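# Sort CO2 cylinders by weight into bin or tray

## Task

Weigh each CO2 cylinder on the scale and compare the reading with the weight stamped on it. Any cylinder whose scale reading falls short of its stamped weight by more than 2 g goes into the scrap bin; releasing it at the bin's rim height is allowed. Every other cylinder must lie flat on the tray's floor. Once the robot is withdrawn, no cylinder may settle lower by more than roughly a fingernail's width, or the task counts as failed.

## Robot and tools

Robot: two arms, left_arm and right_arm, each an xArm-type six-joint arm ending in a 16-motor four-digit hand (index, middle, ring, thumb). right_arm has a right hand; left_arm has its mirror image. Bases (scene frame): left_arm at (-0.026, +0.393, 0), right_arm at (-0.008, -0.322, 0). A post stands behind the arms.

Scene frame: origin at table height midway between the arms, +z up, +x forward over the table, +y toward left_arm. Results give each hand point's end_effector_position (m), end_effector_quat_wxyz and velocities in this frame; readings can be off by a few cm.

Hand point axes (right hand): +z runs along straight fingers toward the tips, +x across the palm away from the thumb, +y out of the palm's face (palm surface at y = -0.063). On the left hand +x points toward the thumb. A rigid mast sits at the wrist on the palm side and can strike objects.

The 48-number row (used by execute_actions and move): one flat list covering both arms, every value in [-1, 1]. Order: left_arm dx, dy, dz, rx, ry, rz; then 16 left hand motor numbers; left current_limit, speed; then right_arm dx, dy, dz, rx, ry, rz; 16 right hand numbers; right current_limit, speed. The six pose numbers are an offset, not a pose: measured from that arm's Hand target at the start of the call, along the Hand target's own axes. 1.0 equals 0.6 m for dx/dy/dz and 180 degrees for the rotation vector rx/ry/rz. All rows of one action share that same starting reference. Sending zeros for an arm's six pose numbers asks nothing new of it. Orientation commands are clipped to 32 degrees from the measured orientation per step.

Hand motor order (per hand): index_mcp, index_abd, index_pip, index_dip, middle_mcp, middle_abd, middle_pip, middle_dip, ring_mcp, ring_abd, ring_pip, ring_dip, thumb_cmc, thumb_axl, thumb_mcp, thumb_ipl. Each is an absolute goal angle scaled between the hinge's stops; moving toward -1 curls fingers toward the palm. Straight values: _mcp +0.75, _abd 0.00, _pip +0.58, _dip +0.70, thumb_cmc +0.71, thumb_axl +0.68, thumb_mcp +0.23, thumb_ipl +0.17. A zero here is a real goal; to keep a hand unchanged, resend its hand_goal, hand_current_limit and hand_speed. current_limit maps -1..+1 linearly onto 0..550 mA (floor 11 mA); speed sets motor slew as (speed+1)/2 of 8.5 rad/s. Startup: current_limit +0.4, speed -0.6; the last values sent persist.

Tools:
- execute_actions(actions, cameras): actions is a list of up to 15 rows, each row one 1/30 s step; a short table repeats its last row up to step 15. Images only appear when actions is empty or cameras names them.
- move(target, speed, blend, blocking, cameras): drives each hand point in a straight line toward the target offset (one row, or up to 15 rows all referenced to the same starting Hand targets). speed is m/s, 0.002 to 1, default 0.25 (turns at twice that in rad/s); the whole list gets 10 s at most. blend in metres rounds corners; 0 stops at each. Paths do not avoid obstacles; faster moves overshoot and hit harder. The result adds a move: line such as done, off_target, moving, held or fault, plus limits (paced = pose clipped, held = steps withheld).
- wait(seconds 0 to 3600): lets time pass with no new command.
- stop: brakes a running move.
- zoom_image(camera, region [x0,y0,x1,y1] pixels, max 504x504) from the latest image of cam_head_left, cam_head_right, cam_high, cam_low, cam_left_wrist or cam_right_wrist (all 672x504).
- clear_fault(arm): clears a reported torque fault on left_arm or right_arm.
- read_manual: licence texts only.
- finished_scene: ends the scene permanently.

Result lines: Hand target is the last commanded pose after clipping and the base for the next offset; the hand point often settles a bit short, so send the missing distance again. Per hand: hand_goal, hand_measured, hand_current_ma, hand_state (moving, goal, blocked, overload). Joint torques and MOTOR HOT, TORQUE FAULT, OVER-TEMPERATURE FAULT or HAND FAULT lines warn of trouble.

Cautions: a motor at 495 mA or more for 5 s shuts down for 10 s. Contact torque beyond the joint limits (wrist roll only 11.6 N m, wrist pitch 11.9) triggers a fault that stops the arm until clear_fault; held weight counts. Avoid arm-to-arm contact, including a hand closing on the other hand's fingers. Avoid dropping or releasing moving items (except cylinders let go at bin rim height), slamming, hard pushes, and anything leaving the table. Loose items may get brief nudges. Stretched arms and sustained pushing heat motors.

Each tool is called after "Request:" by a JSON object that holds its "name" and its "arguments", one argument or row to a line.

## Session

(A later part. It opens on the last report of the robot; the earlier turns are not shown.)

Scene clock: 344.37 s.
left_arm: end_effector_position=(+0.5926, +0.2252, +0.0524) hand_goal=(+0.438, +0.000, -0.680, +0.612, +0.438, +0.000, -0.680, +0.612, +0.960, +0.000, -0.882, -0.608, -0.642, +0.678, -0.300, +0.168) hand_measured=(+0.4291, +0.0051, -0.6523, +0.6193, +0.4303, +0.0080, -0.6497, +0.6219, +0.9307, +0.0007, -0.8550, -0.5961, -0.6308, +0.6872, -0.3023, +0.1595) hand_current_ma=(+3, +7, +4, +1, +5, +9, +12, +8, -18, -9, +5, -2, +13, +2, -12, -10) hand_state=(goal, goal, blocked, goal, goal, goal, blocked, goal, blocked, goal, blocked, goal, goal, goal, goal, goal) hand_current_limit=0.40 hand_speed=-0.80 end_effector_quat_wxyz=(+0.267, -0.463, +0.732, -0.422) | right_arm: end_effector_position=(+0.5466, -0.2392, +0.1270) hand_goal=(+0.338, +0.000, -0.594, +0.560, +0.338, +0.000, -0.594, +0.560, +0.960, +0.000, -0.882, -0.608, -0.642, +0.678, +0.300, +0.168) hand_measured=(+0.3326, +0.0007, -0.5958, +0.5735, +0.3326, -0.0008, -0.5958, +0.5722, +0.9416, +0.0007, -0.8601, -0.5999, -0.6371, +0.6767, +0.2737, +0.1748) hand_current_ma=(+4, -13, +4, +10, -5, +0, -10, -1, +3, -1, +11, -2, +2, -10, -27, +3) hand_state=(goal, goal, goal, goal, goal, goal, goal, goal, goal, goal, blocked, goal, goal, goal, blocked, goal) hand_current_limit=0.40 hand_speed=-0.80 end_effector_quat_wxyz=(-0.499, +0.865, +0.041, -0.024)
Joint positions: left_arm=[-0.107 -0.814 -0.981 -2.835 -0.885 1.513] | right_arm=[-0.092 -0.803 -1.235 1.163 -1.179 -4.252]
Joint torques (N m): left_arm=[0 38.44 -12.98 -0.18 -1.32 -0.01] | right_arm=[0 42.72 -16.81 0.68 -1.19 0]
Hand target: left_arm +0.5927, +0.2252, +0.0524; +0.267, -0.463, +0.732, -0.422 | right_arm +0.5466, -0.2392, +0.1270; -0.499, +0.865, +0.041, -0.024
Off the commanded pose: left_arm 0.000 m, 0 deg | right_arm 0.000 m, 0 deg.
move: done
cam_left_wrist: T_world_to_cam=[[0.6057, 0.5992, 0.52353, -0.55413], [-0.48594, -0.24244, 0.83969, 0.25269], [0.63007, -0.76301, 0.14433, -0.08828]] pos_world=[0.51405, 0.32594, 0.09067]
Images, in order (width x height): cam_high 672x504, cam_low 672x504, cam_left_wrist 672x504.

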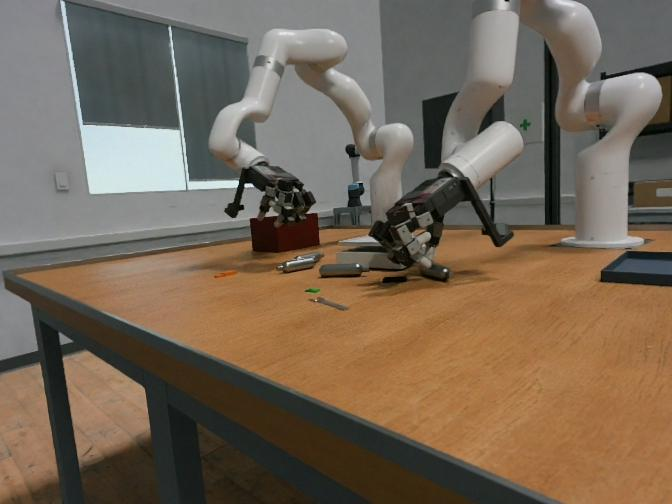

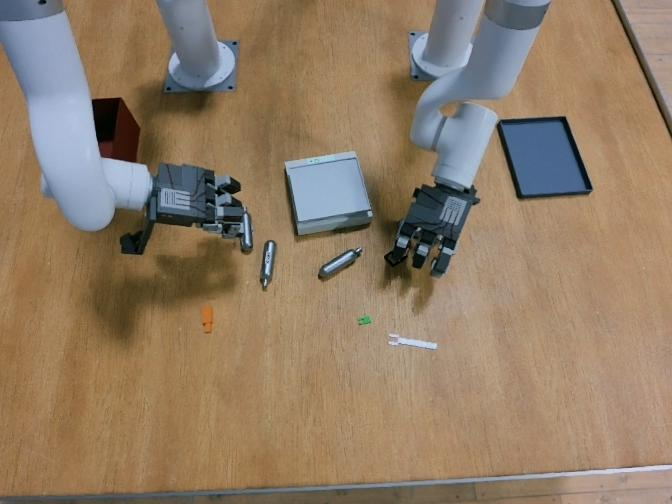

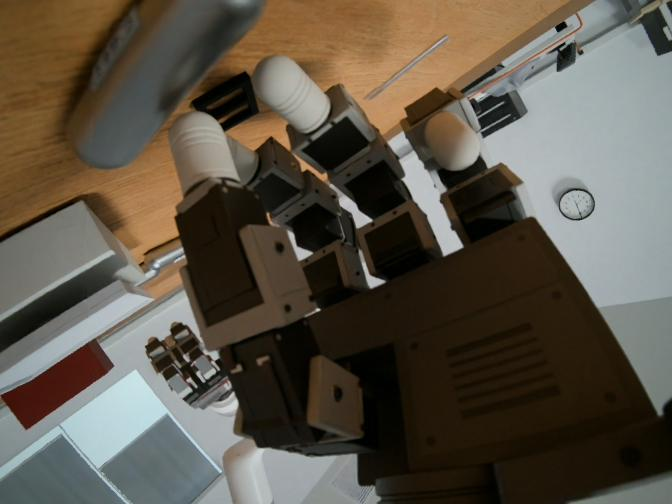

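Request:
{"name": "move", "arguments": {
  "target": [0,-0.0578,-0.225,0,0,0, 0.437,0,-0.68,0.612,0.437,0,-0.68,0.612,0.96,0,-0.883,-0.609,-0.643,0.678,0.3,0.168,0.4,-0.6, 0,-0.08,-0.05,0,0,0, 0.337,0,-0.594,0.559,0.337,0,-0.594,0.559,0.96,0,-0.883,-0.609,-0.643,0.678,0.3,0.168,0.4,-0.8],
  "cameras": ["cam_left_wrist","cam_low","cam_high"],
  "speed": 0.2
}}

Request:
{"name": "zoom_image", "arguments": {
  "camera": "cam_high",
  "region": [390, 210, 480, 290]
}}

Request:
{"name": "zoom_image", "arguments": {
  "camera": "cam_low",
  "region": [350, 190, 470, 290]
}}

Request:
{"name": "zoom_image", "arguments": {
  "camera": "cam_low",
  "region": [200, 190, 320, 290]
}}

Scene clock: 352.50 s.
left_arm: end_effector_position=(+0.5028, +0.2677, +0.1501) hand_goal=(+0.438, +0.000, -0.680, +0.612, +0.438, +0.000, -0.680, +0.612, +0.960, +0.000, -0.882, -0.608, -0.642, +0.678, +0.300, +0.168) hand_measured=(+0.4291, +0.0065, -0.6523, +0.6193, +0.4303, +0.0080, -0.6510, +0.6219, +0.9307, -0.0008, -0.8550, -0.5961, -0.6308, +0.6872, +0.2777, +0.1557) hand_current_ma=(+6, +10, +5, -3, +12, +9, +1, +11, -15, +2, +6, -5, +14, -4, -16, -5) hand_state=(goal, goal, blocked, goal, goal, goal, blocked, goal, blocked, goal, blocked, goal, goal, goal, blocked, goal) hand_current_limit=0.40 hand_speed=-0.60 end_effector_quat_wxyz=(+0.267, -0.463, +0.732, -0.422) | right_arm: end_effector_position=(+0.5467, -0.2412, +0.1835) hand_goal=(+0.338, +0.000, -0.594, +0.560, +0.338, +0.000, -0.594, +0.560, +0.960, +0.000, -0.882, -0.608, -0.642, +0.678, +0.300, +0.168) hand_measured=(+0.3338, +0.0007, -0.5958, +0.5735, +0.3326, +0.0007, -0.5971, +0.5722, +0.9428, +0.0007, -0.8601, -0.5987, -0.6371, +0.6767, +0.2727, +0.1748) hand_current_ma=(+6, -10, +5, +16, +1, -2, -6, -5, -2, -6, +8, -4, +1, -9, -16, +4) hand_state=(goal, goal, goal, goal, goal, goal, goal, goal, goal, goal, blocked, goal, goal, goal, blocked, goal) hand_current_limit=0.40 hand_speed=-0.80 end_effector_quat_wxyz=(-0.499, +0.865, +0.041, -0.024)
Joint positions: left_arm=[-0.041 -0.442 -0.665 -2.743 -0.837 1.472] | right_arm=[-0.096 -0.704 -1.228 1.127 -1.218 -4.163]
Joint torques (N m): left_arm=[0 28.78 -13.78 -0.25 -1.29 0] | right_arm=[0 41.21 -17.9 0.82 -1.13 1.85]
Hand target: left_arm +0.5028, +0.2677, +0.1501; +0.267, -0.463, +0.732, -0.422 | right_arm +0.5468, -0.2412, +0.1835; -0.499, +0.865, +0.041, -0.024
Off the commanded pose: left_arm 0.000 m, 0 deg | right_arm 0.000 m, 0 deg.
move: done
cam_left_wrist: T_world_to_cam=[[0.6057, 0.5992, 0.52353, -0.5764], [-0.48594, -0.24244, 0.83969, 0.13723], [0.63007, -0.76301, 0.14433, -0.01339]] pos_world=[0.42425, 0.36844, 0.18847]
Images, in order (width x height): cam_high 672x504, cam_low 672x504, cam_left_wrist 672x504.

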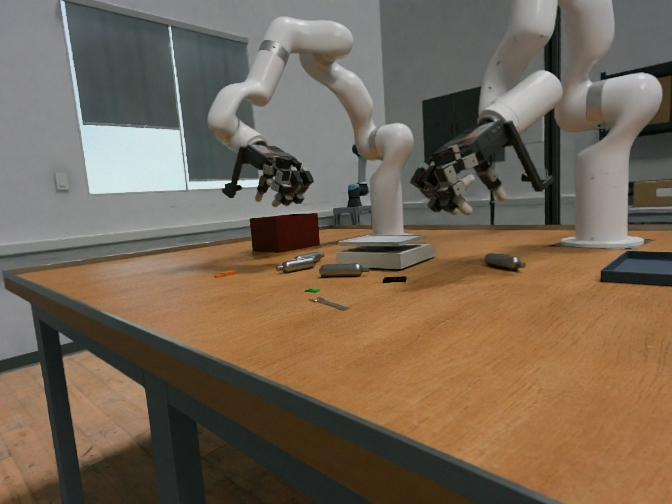

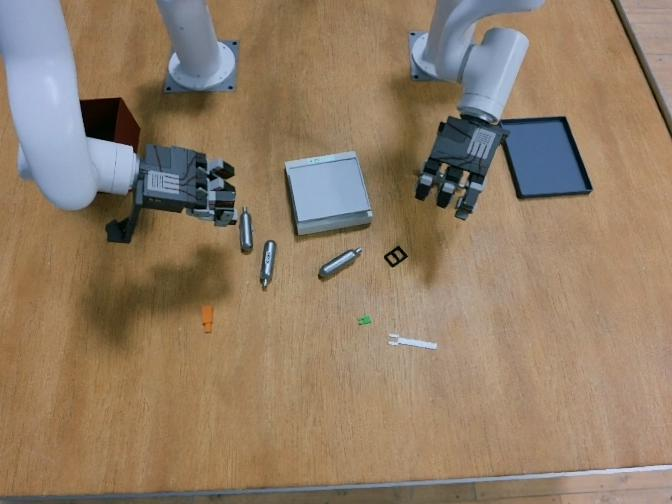

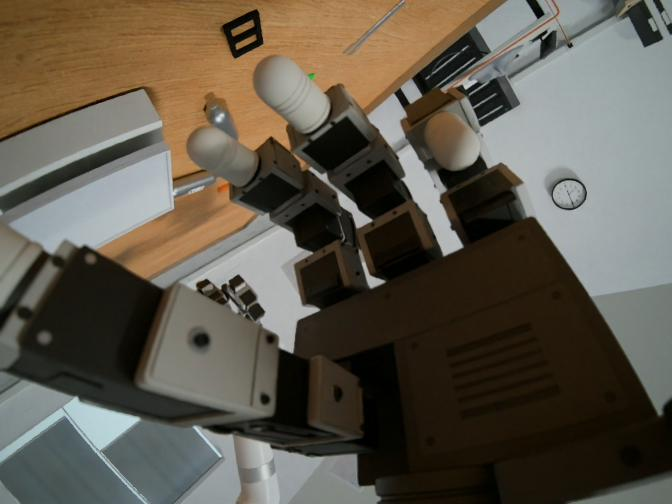

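Scaled by 5.600.

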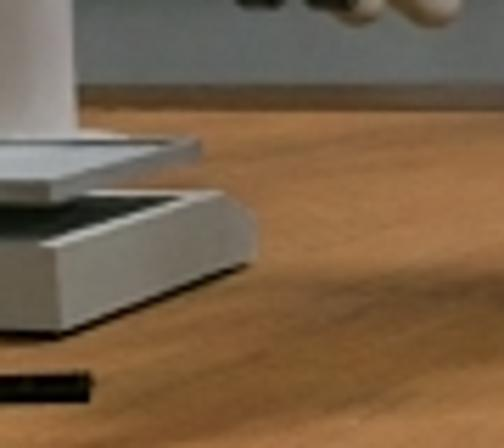

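Scaled by 4.200.

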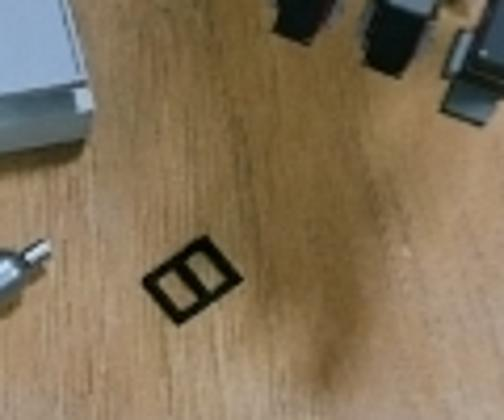

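Scaled by 4.200.

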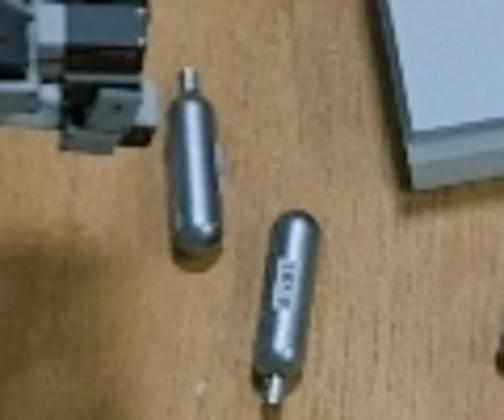

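Request:
{"name": "move", "arguments": {
  "target": [0,-0.05,-0.13,0,0,0, 0.437,0,-0.68,0.612,0.437,0,-0.68,0.612,0.96,0,-0.883,-0.609,-0.643,0.678,0.169,0.168,0.4,-0.6, 0,-0.08,-0.2,0,0,0, 0.337,0,-0.594,0.559,0.337,0,-0.594,0.559,0.96,0,-0.883,-0.609,-0.643,0.678,0.169,0.168,0.4,-0.8],
  "cameras": ["cam_left_wrist","cam_low","cam_high","cam_head_left"],
  "speed": 0.2
}}

Request:
{"name": "zoom_image", "arguments": {
  "camera": "cam_high",
  "region": [460, 220, 550, 300]
}}

Scene clock: 360.10 s.
left_arm: end_effector_position=(+0.4554, +0.2901, +0.2152) hand_goal=(+0.438, +0.000, -0.680, +0.612, +0.438, +0.000, -0.680, +0.612, +0.960, +0.000, -0.882, -0.608, -0.642, +0.678, +0.170, +0.168) hand_measured=(+0.4291, +0.0051, -0.6523, +0.6193, +0.4303, +0.0080, -0.6510, +0.6206, +0.9307, -0.0008, -0.8550, -0.5961, -0.6295, +0.6872, +0.1648, +0.1567) hand_current_ma=(-1, +7, +4, -2, +6, +1, +5, +8, -12, -1, +0, -7, +13, +1, -3, -10) hand_state=(goal, goal, blocked, goal, goal, goal, blocked, goal, blocked, goal, blocked, goal, goal, goal, goal, goal) hand_current_limit=0.40 hand_speed=-0.60 end_effector_quat_wxyz=(+0.267, -0.463, +0.732, -0.422) | right_arm: end_effector_position=(+0.5544, -0.3207, +0.2851) hand_goal=(+0.338, +0.000, -0.594, +0.560, +0.338, +0.000, -0.594, +0.560, +0.960, +0.000, -0.882, -0.608, -0.642, +0.678, +0.170, +0.168) hand_measured=(+0.3326, -0.0008, -0.5958, +0.5722, +0.3326, +0.0007, -0.5971, +0.5722, +0.9416, +0.0021, -0.8614, -0.5999, -0.6383, +0.6777, +0.1688, +0.1748) hand_current_ma=(-1, -11, +0, +20, +1, -8, -4, +6, -4, -9, -2, -1, +4, -7, -13, -3) hand_state=(goal, goal, goal, goal, goal, goal, goal, goal, goal, goal, blocked, goal, goal, goal, goal, goal) hand_current_limit=0.40 hand_speed=-0.80 end_effector_quat_wxyz=(-0.499, +0.865, +0.041, -0.024)
Joint positions: left_arm=[0.008 -0.183 -0.534 -2.626 -0.727 1.374] | right_arm=[-0.223 -0.601 -1.333 0.984 -1.386 -4.014]
Joint torques (N m): left_arm=[0 22 -15.62 -0.4 -1.28 0] | right_arm=[0 39.96 -19.62 1.14 -1.02 1.68]
Hand target: left_arm +0.4554, +0.2901, +0.2152; +0.267, -0.463, +0.732, -0.422 | right_arm +0.5545, -0.3207, +0.2851; -0.499, +0.865, +0.041, -0.024
Off the commanded pose: left_arm 0.000 m, 0 deg | right_arm 0.000 m, 0 deg.
move: done
cam_left_wrist: T_world_to_cam=[[0.6057, 0.5992, 0.52353, -0.59515], [-0.48594, -0.24244, 0.83969, 0.06505], [0.63007, -0.76301, 0.14433, 0.02419]] pos_world=[0.37685, 0.39084, 0.25347]
Images, in order (width x height): cam_head_left 672x504, cam_high 672x504, cam_low 672x504, cam_left_wrist 672x504.

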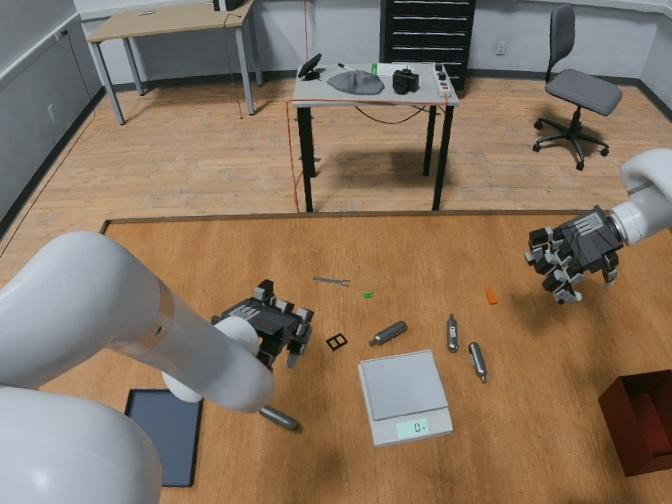

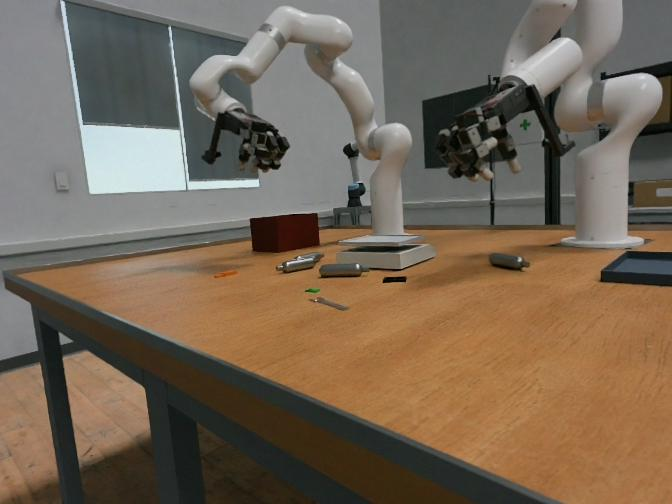

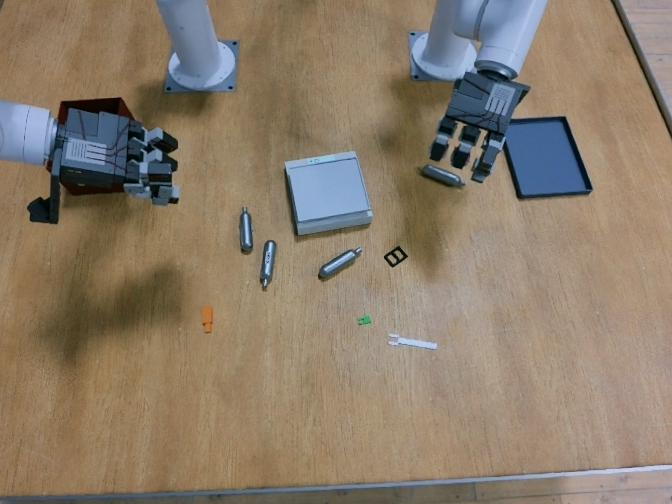

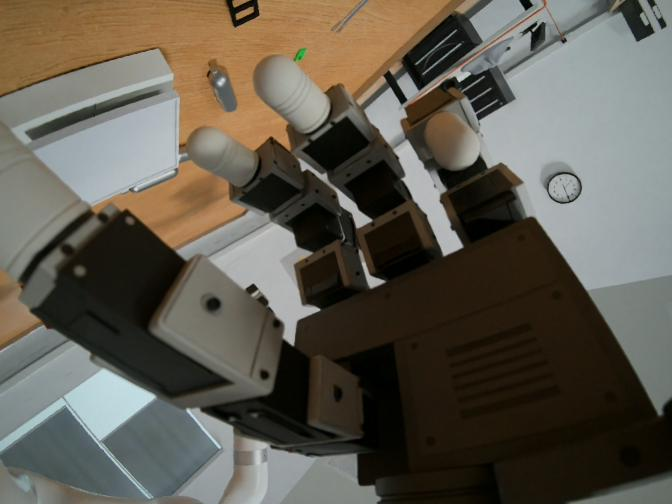

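Scaled by 5.600.

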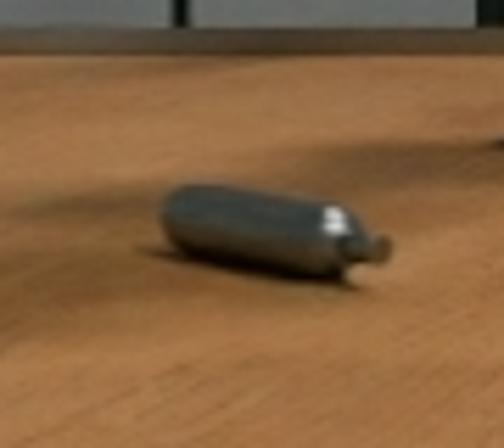

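Request:
{"name": "wait", "arguments": {
  "seconds": 1,
  "cameras": ["cam_low"]
}}

Request:
{"name": "zoom_image", "arguments": {
  "camera": "cam_low",
  "region": [380, 100, 500, 200]
}}

Request:
{"name": "zoom_image", "arguments": {
  "camera": "cam_low",
  "region": [210, 190, 300, 300]
}}

Scene clock: 366.37 s.
left_arm: end_effector_position=(+0.4554, +0.2901, +0.2152) hand_goal=(+0.438, +0.000, -0.680, +0.612, +0.438, +0.000, -0.680, +0.612, +0.960, +0.000, -0.882, -0.608, -0.642, +0.678, +0.170, +0.168) hand_measured=(+0.4291, +0.0065, -0.6536, +0.6181, +0.4303, +0.0095, -0.6510, +0.6219, +0.9307, -0.0008, -0.8537, -0.5961, -0.6308, +0.6872, +0.1648, +0.1557) hand_current_ma=(-3, +9, +0, +1, +9, +11, +2, -1, -18, +6, +10, -4, +9, -2, -6, -15) hand_state=(goal, goal, blocked, goal, goal, goal, blocked, goal, blocked, goal, blocked, goal, goal, goal, goal, goal) hand_current_limit=0.40 hand_speed=-0.60 end_effector_quat_wxyz=(+0.267, -0.463, +0.732, -0.422) | right_arm: end_effector_position=(+0.5545, -0.3207, +0.2851) hand_goal=(+0.338, +0.000, -0.594, +0.560, +0.338, +0.000, -0.594, +0.560, +0.960, +0.000, -0.882, -0.608, -0.642, +0.678, +0.170, +0.168) hand_measured=(+0.3326, +0.0007, -0.5958, +0.5735, +0.3326, +0.0007, -0.5958, +0.5722, +0.9416, +0.0007, -0.8601, -0.5999, -0.6371, +0.6777, +0.1688, +0.1748) hand_current_ma=(+3, -11, -1, +15, -4, -3, -5, +0, +1, -5, +7, -2, +4, -9, -11, -4) hand_state=(goal, goal, goal, goal, goal, goal, goal, goal, goal, goal, blocked, goal, goal, goal, goal, goal) hand_current_limit=0.40 hand_speed=-0.80 end_effector_quat_wxyz=(-0.499, +0.865, +0.041, -0.024)
Joint positions: left_arm=[0.008 -0.183 -0.534 -2.626 -0.727 1.374] | right_arm=[-0.223 -0.601 -1.333 0.984 -1.386 -4.014]
Joint torques (N m): left_arm=[0 22 -15.62 -0.4 -1.28 0] | right_arm=[0 39.96 -19.62 1.14 -1.02 0]
Hand target: left_arm +0.4554, +0.2901, +0.2152; +0.267, -0.463, +0.732, -0.422 | right_arm +0.5545, -0.3207, +0.2851; -0.499, +0.865, +0.041, -0.024
Off the commanded pose: left_arm 0.000 m, 0 deg | right_arm 0.000 m, 0 deg.
wait: 1.00 s; at rest from the start

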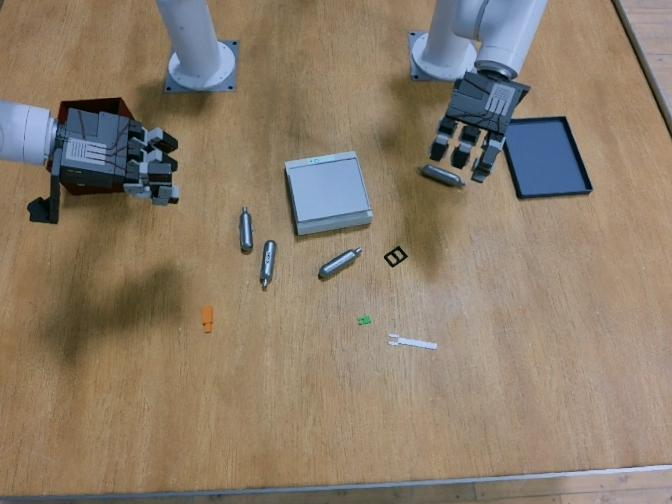

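Scaled by 4.200.

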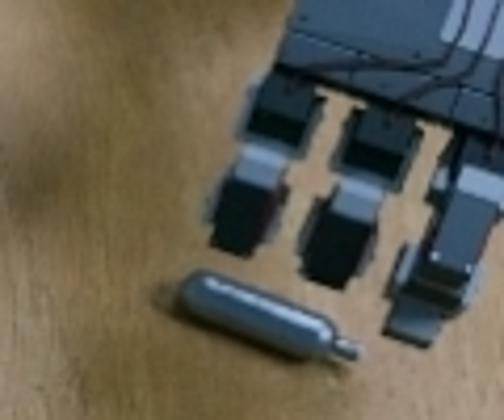

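Scaled by 4.582.

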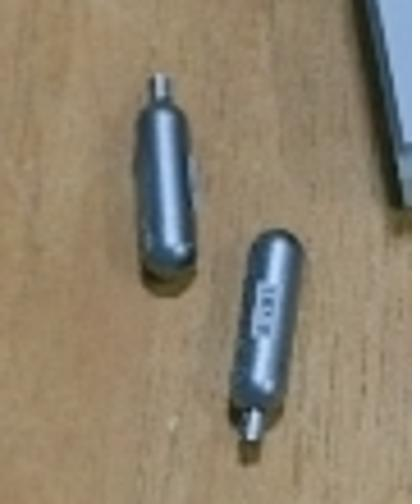

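Request:
{"name": "move", "arguments": {
  "target": [0.0077,0.1587,0.0425,0,0.013,0.0075, 0.337,0,-0.594,0.559,0.337,0,-0.594,0.559,0.96,0,-0.883,-0.609,-0.643,0.678,0.09,0.168,0.4,-0.6, 0.1523,0.0448,0.4727,0,0.0481,0.0278, 0.337,0,-0.594,0.559,0.337,0,-0.594,0.559,0.96,0,-0.883,-0.609,-0.643,0.678,0.09,0.168,0.4,-0.6],
  "cameras": ["cam_left_wrist","cam_low","cam_high","cam_right_wrist"],
  "speed": 0.2
}}

Request:
{"name": "zoom_image", "arguments": {
  "camera": "cam_low",
  "region": [350, 90, 510, 210]
}}

Request:
{"name": "zoom_image", "arguments": {
  "camera": "cam_high",
  "region": [230, 190, 350, 290]
}}

Request:
{"name": "zoom_image", "arguments": {
  "camera": "cam_low",
  "region": [180, 170, 320, 310]
}}

Scene clock: 397.70 s.
left_arm: end_effector_position=(+0.4302, +0.2970, +0.1201) hand_goal=(+0.338, +0.000, -0.594, +0.560, +0.338, +0.000, -0.594, +0.560, +0.960, +0.000, -0.882, -0.608, -0.642, +0.678, +0.090, +0.168) hand_measured=(+0.3290, +0.0065, -0.5958, +0.5735, +0.3290, +0.0080, -0.5971, +0.5773, +0.9295, -0.0008, -0.8550, -0.5961, -0.6295, +0.6872, +0.0886, +0.1557) hand_current_ma=(+1, +4, -5, +1, +9, +8, -5, +17, -15, +4, +5, -6, +15, +5, -5, -16) hand_state=(goal, goal, goal, goal, goal, goal, goal, goal, blocked, goal, blocked, goal, goal, goal, goal, goal) hand_current_limit=0.40 hand_speed=-0.60 end_effector_quat_wxyz=(+0.257, -0.446, +0.743, -0.428) | right_arm: end_effector_position=(+0.6231, -0.0809, +0.1199) hand_goal=(+0.338, +0.000, -0.594, +0.560, +0.338, +0.000, -0.594, +0.560, +0.960, +0.000, -0.882, -0.608, -0.642, +0.678, +0.090, +0.168) hand_measured=(+0.3326, +0.0007, -0.5958, +0.5722, +0.3326, +0.0021, -0.5971, +0.5722, +0.9416, +0.0007, -0.8614, -0.5999, -0.6371, +0.6777, +0.0906, +0.1748) hand_current_ma=(+7, -7, +4, +14, +5, -7, -10, -6, -6, -2, +3, +1, +2, -15, -11, +2) hand_state=(goal, goal, goal, goal, goal, goal, goal, goal, goal, goal, blocked, goal, goal, goal, goal, goal) hand_current_limit=0.40 hand_speed=-0.60 end_effector_quat_wxyz=(-0.499, +0.865, -0.034, +0.019)
Joint positions: left_arm=[0.042 -0.423 -0.486 -2.654 -0.988 1.537] | right_arm=[0.154 -0.916 -1.429 1.475 -1.014 -4.113]
Joint torques (N m): left_arm=[0 25.34 -10.98 -0.08 -1.29 -0.01] | right_arm=[0 46.98 -18.4 0.68 -1.1 -1.88]
Hand target: left_arm +0.4302, +0.2970, +0.1201; +0.257, -0.446, +0.743, -0.428 | right_arm +0.6231, -0.0809, +0.1199; -0.499, +0.865, -0.034, +0.019
Off the commanded pose: left_arm 0.000 m, 0 deg | right_arm 0.000 m, 0 deg.
move: done
cam_left_wrist: T_world_to_cam=[[0.63333, 0.56999, 0.52345, -0.53739], [-0.49677, -0.21921, 0.83974, 0.13207], [0.59339, -0.79187, 0.14433, 0.08339]] pos_world=[0.35647, 0.40129, 0.15837]
cam_right_wrist: T_world_to_cam=[[-0.79255, -0.22991, -0.56481, 0.57669], [-0.49458, -0.29949, 0.8159, 0.14537], [-0.35674, 0.92598, 0.12365, 0.40644]] pos_world=[0.67395, -0.20023, 0.15685]
Images, in order (width x height): cam_high 672x504, cam_low 672x504, cam_left_wrist 672x504, cam_right_wrist 672x504.

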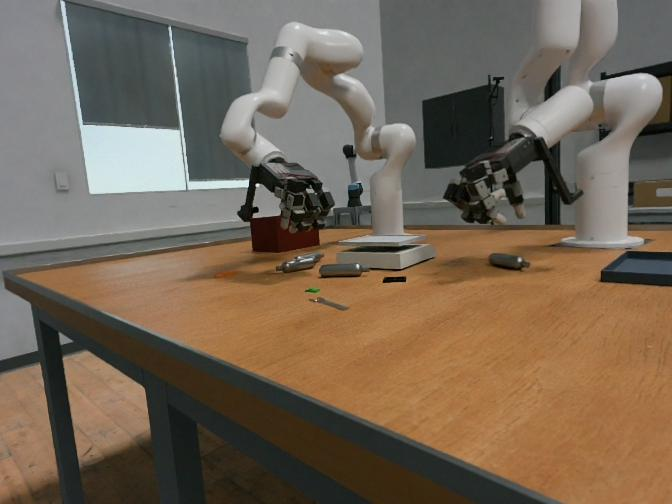

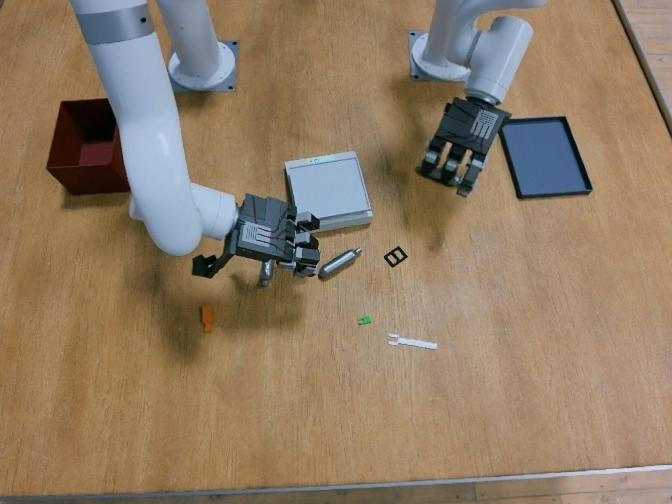

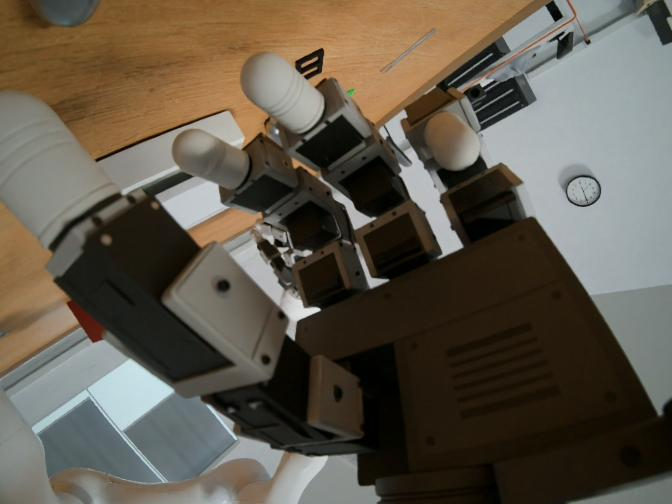

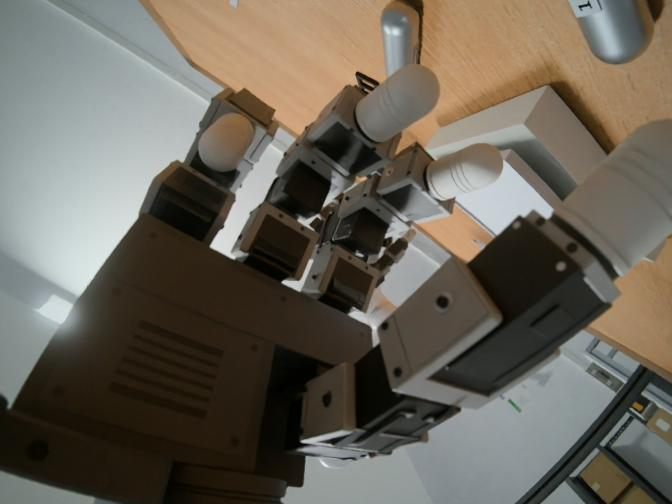

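Scaled by 3.150.

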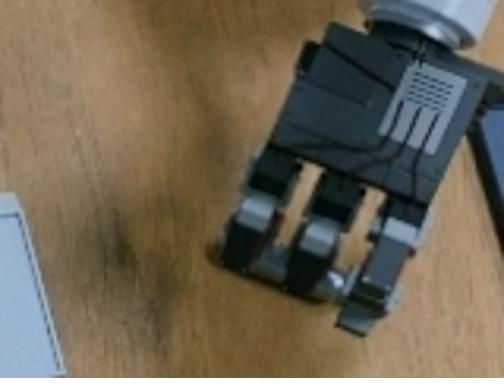

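Scaled by 4.200.

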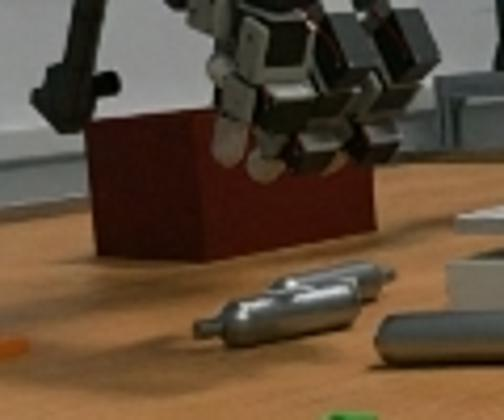

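Scaled by 3.600.

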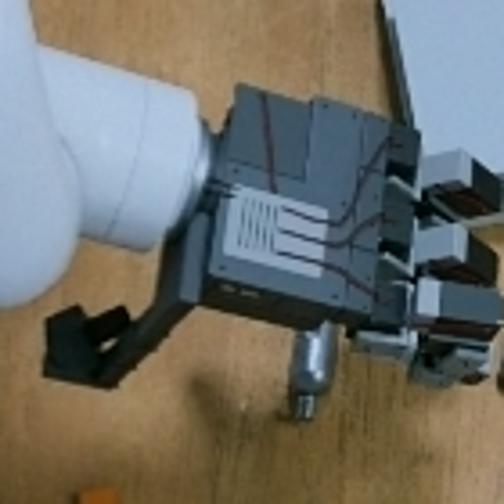

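Request:
{"name": "move", "arguments": {
  "target": [0,0.1344,0.0776,0,0,0, 0.337,0,-0.594,0.559,0.337,0,-0.594,0.559,0.96,0,-0.883,-0.609,-0.643,0.678,0.09,0.168,0.4,-0.6, 0,0.1344,0.0776,0,0,0, 0.337,0,-0.594,0.559,0.337,0,-0.594,0.559,0.96,0,-0.883,-0.609,-0.643,0.678,0.09,0.168,0.4,-0.6],
  "cameras": ["cam_left_wrist","cam_low","cam_high","cam_right_wrist"],
  "speed": 0.1
}}

Request:
{"name": "zoom_image", "arguments": {
  "camera": "cam_high",
  "region": [450, 180, 590, 290]
}}

Request:
{"name": "zoom_image", "arguments": {
  "camera": "cam_high",
  "region": [230, 190, 350, 290]
}}

Scene clock: 405.27 s.
left_arm: end_effector_position=(+0.4301, +0.2971, +0.0270) hand_goal=(+0.338, +0.000, -0.594, +0.560, +0.338, +0.000, -0.594, +0.560, +0.960, +0.000, -0.882, -0.608, -0.642, +0.678, +0.090, +0.168) hand_measured=(+0.2928, +0.0051, -0.7254, +0.4805, +0.3290, +0.0095, -0.5997, +0.5505, +0.9307, -0.0008, -0.8550, -0.5961, -0.6295, +0.6872, +0.0896, +0.1557) hand_current_ma=(-20, +4, -84, -48, +5, +6, -6, -1, -25, +1, +8, -8, +17, -6, -2, -15) hand_state=(blocked, goal, blocked, blocked, goal, goal, goal, goal, blocked, goal, blocked, goal, goal, goal, goal, goal) hand_current_limit=0.40 hand_speed=-0.60 end_effector_quat_wxyz=(+0.257, -0.446, +0.743, -0.428) | right_arm: end_effector_position=(+0.6231, -0.0810, +0.0268) hand_goal=(+0.338, +0.000, -0.594, +0.560, +0.338, +0.000, -0.594, +0.560, +0.960, +0.000, -0.882, -0.608, -0.642, +0.678, +0.090, +0.168) hand_measured=(+0.2771, +0.0065, -0.7498, +0.4741, +0.3326, +0.0007, -0.5971, +0.5722, +0.9416, +0.0007, -0.8614, -0.5999, -0.6383, +0.6777, +0.0916, +0.1748) hand_current_ma=(-30, -9, -87, -30, +2, -3, -10, -3, -2, -9, +3, -1, +6, -8, -9, +2) hand_state=(blocked, goal, blocked, blocked, goal, goal, goal, goal, goal, goal, blocked, goal, goal, goal, goal, goal) hand_current_limit=0.40 hand_speed=-0.60 end_effector_quat_wxyz=(-0.499, +0.865, -0.034, +0.019)
Joint positions: left_arm=[0.042 -0.725 -0.56 -2.707 -1.194 1.651] | right_arm=[0.154 -1.088 -1.487 1.547 -1.007 -4.247]
Joint torques (N m): left_arm=[0 11.1 -6.75 0.21 -1.29 -0.01] | right_arm=[0 48.92 -16.98 0.51 -1.19 -2.3]
Hand target: left_arm +0.4301, +0.2971, +0.0270; +0.257, -0.446, +0.743, -0.428 | right_arm +0.6231, -0.0809, +0.0268; -0.499, +0.865, -0.034, +0.019
Off the commanded pose: left_arm 0.000 m, 0 deg | right_arm 0.000 m, 0 deg.
move: done
cam_left_wrist: T_world_to_cam=[[0.63323, 0.57008, 0.52348, -0.48866], [-0.49677, -0.2193, 0.83972, 0.21025], [0.5935, -0.79178, 0.14433, 0.09689]] pos_world=[0.35637, 0.40139, 0.06527]
cam_right_wrist: T_world_to_cam=[[-0.79255, -0.22991, -0.56481, 0.524], [-0.49458, -0.29949, 0.8159, 0.22125], [-0.35674, 0.92598, 0.12365, 0.41801]] pos_world=[0.67385, -0.20033, 0.06375]
Images, in order (width x height): cam_high 672x504, cam_low 672x504, cam_left_wrist 672x504, cam_right_wrist 672x504.

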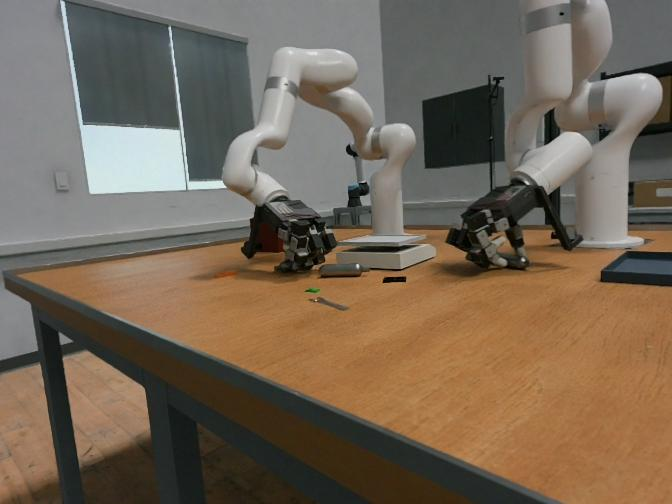

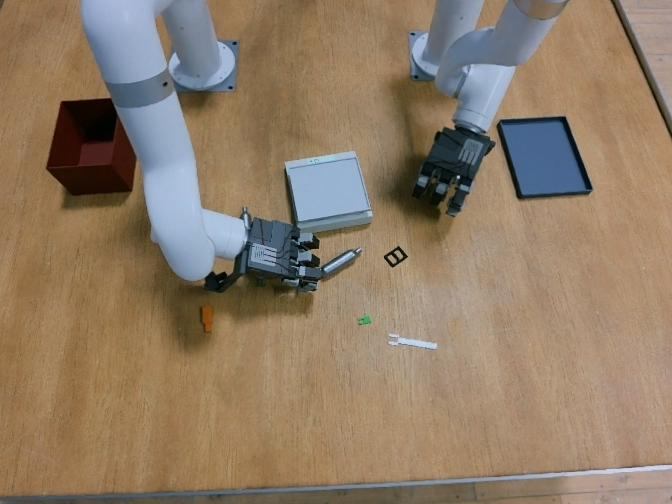

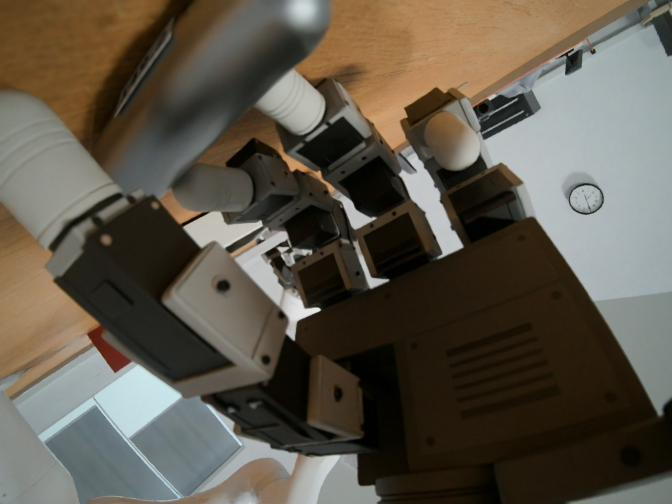

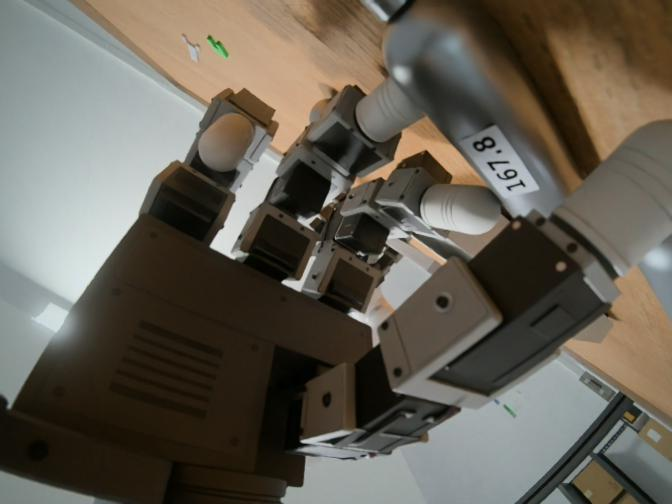

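Scaled by 3.600.

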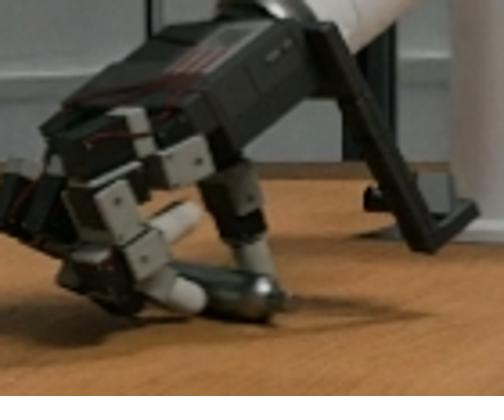

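Scaled by 4.200.

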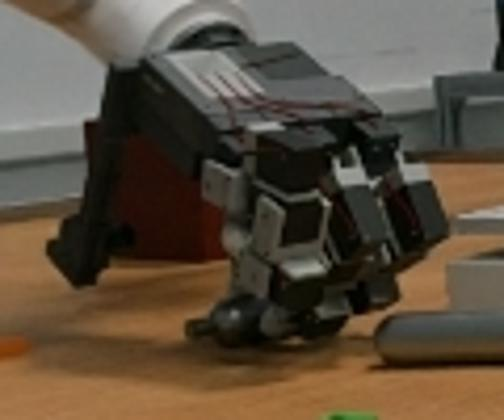

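Request:
{"name": "zoom_image", "arguments": {
  "camera": "cam_left_wrist",
  "region": [0, 0, 400, 300]
}}

Request:
{"name": "zoom_image", "arguments": {
  "camera": "cam_right_wrist",
  "region": [272, 0, 672, 300]
}}

Scaled by 1.260 from the camera's image (finer frame: 960x720).

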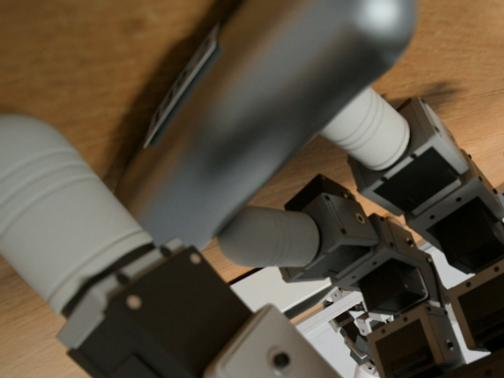

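Scaled by 1.260 from the camera's image (finer frame: 960x720).

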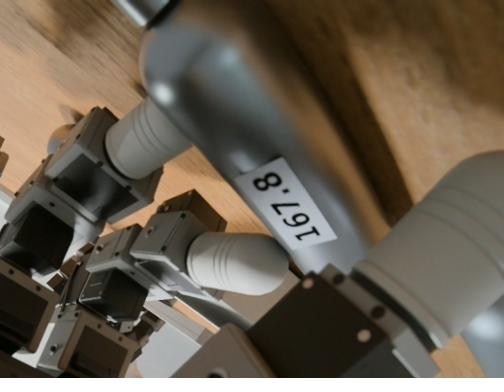

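Request:
{"name": "wait", "arguments": {
  "seconds": 0.2,
  "cameras": ["cam_head_left","cam_head_right","cam_low"]
}}

Request:
{"name": "zoom_image", "arguments": {
  "camera": "cam_head_left",
  "region": [200, 280, 400, 440]
}}

Request:
{"name": "zoom_image", "arguments": {
  "camera": "cam_low",
  "region": [380, 100, 520, 230]
}}

Scene clock: 427.30 s.
left_arm: end_effector_position=(+0.4301, +0.2971, +0.0270) hand_goal=(+0.338, +0.000, -0.594, +0.560, +0.338, +0.000, -0.594, +0.560, +0.960, +0.000, -0.882, -0.608, -0.642, +0.678, +0.090, +0.168) hand_measured=(+0.2940, +0.0065, -0.7254, +0.4805, +0.3290, +0.0080, -0.5984, +0.5518, +0.9295, -0.0008, -0.8550, -0.5948, -0.6308, +0.6872, +0.0886, +0.1557) hand_current_ma=(-16, +4, -80, -44, +8, +3, +0, +5, -17, +0, -1, -10, +7, -7, -7, -11) hand_state=(blocked, goal, blocked, blocked, goal, goal, goal, goal, blocked, goal, blocked, goal, goal, goal, goal, goal) hand_current_limit=0.40 hand_speed=-0.60 end_effector_quat_wxyz=(+0.257, -0.446, +0.743, -0.428) | right_arm: end_effector_position=(+0.6231, -0.0809, +0.0268) hand_goal=(+0.338, +0.000, -0.594, +0.560, +0.338, +0.000, -0.594, +0.560, +0.960, +0.000, -0.882, -0.608, -0.642, +0.678, +0.090, +0.168) hand_measured=(+0.2783, +0.0051, -0.7485, +0.4741, +0.3326, +0.0021, -0.5971, +0.5722, +0.9416, +0.0021, -0.8627, -0.5999, -0.6371, +0.6777, +0.0916, +0.1748) hand_current_ma=(-21, -7, -87, -31, +1, -1, -1, -15, -12, -2, -2, -2, +4, -3, -16, -1) hand_state=(blocked, goal, blocked, blocked, goal, goal, goal, goal, goal, goal, blocked, goal, goal, goal, goal, goal) hand_current_limit=0.40 hand_speed=-0.60 end_effector_quat_wxyz=(-0.499, +0.865, -0.034, +0.019)
Joint positions: left_arm=[0.042 -0.725 -0.56 -2.707 -1.194 1.651] | right_arm=[0.154 -1.088 -1.487 1.547 -1.007 -4.247]
Joint torques (N m): left_arm=[0 29.96 -6.75 0.21 -1.29 -0.01] | right_arm=[0 48.92 -16.98 0.51 -1.19 0.01]
Hand target: left_arm +0.4301, +0.2971, +0.0270; +0.257, -0.446, +0.743, -0.428 | right_arm +0.6231, -0.0809, +0.0268; -0.499, +0.865, -0.034, +0.019
Off the commanded pose: left_arm 0.000 m, 0 deg | right_arm 0.000 m, 0 deg.
wait: 0.20 s; at rest from the start

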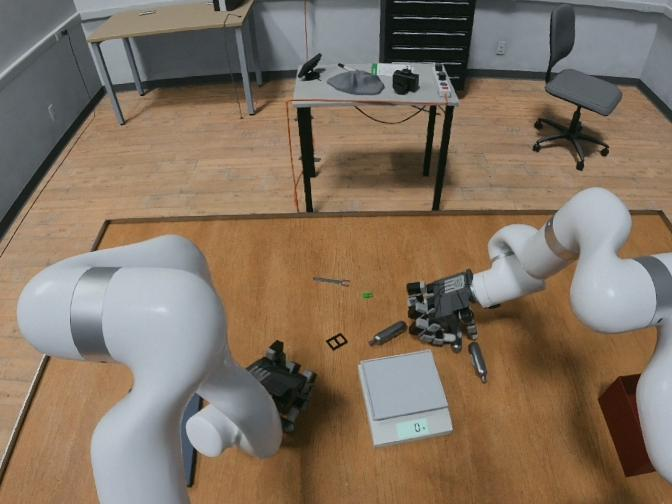

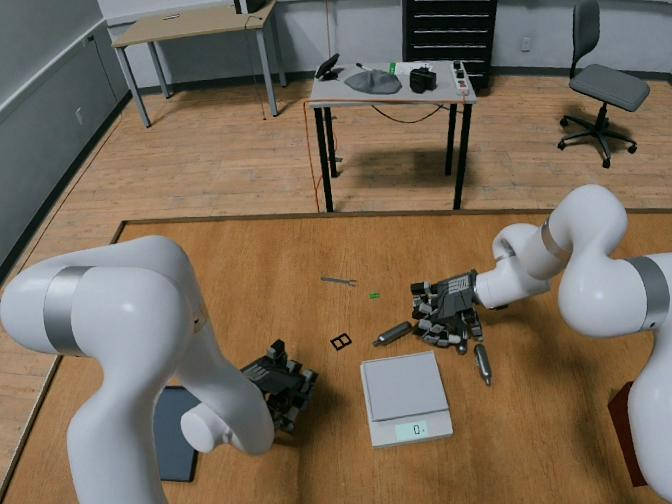

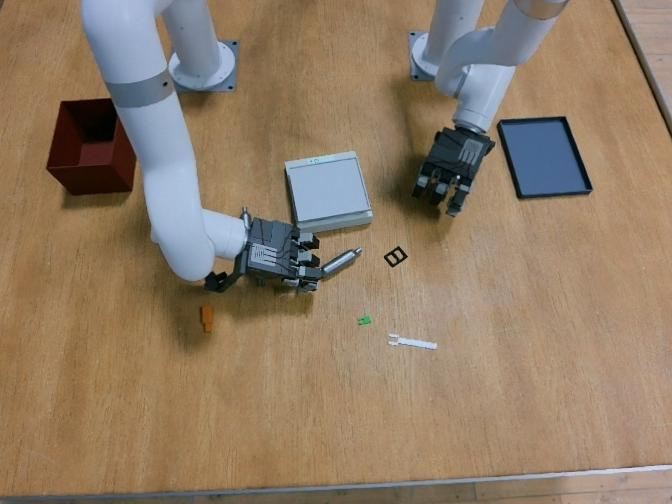

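Scaled by 2.520.

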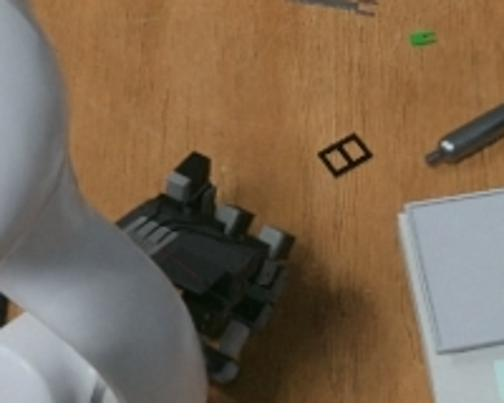

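Scaled by 3.600.

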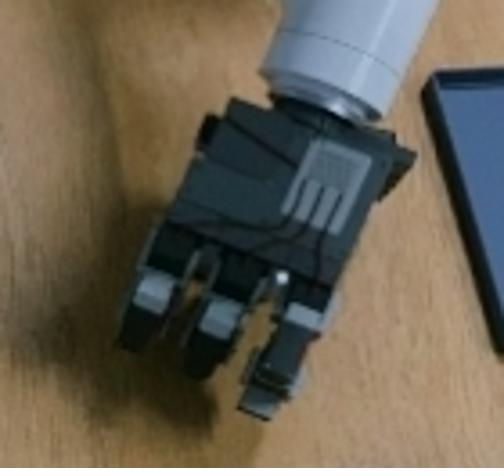

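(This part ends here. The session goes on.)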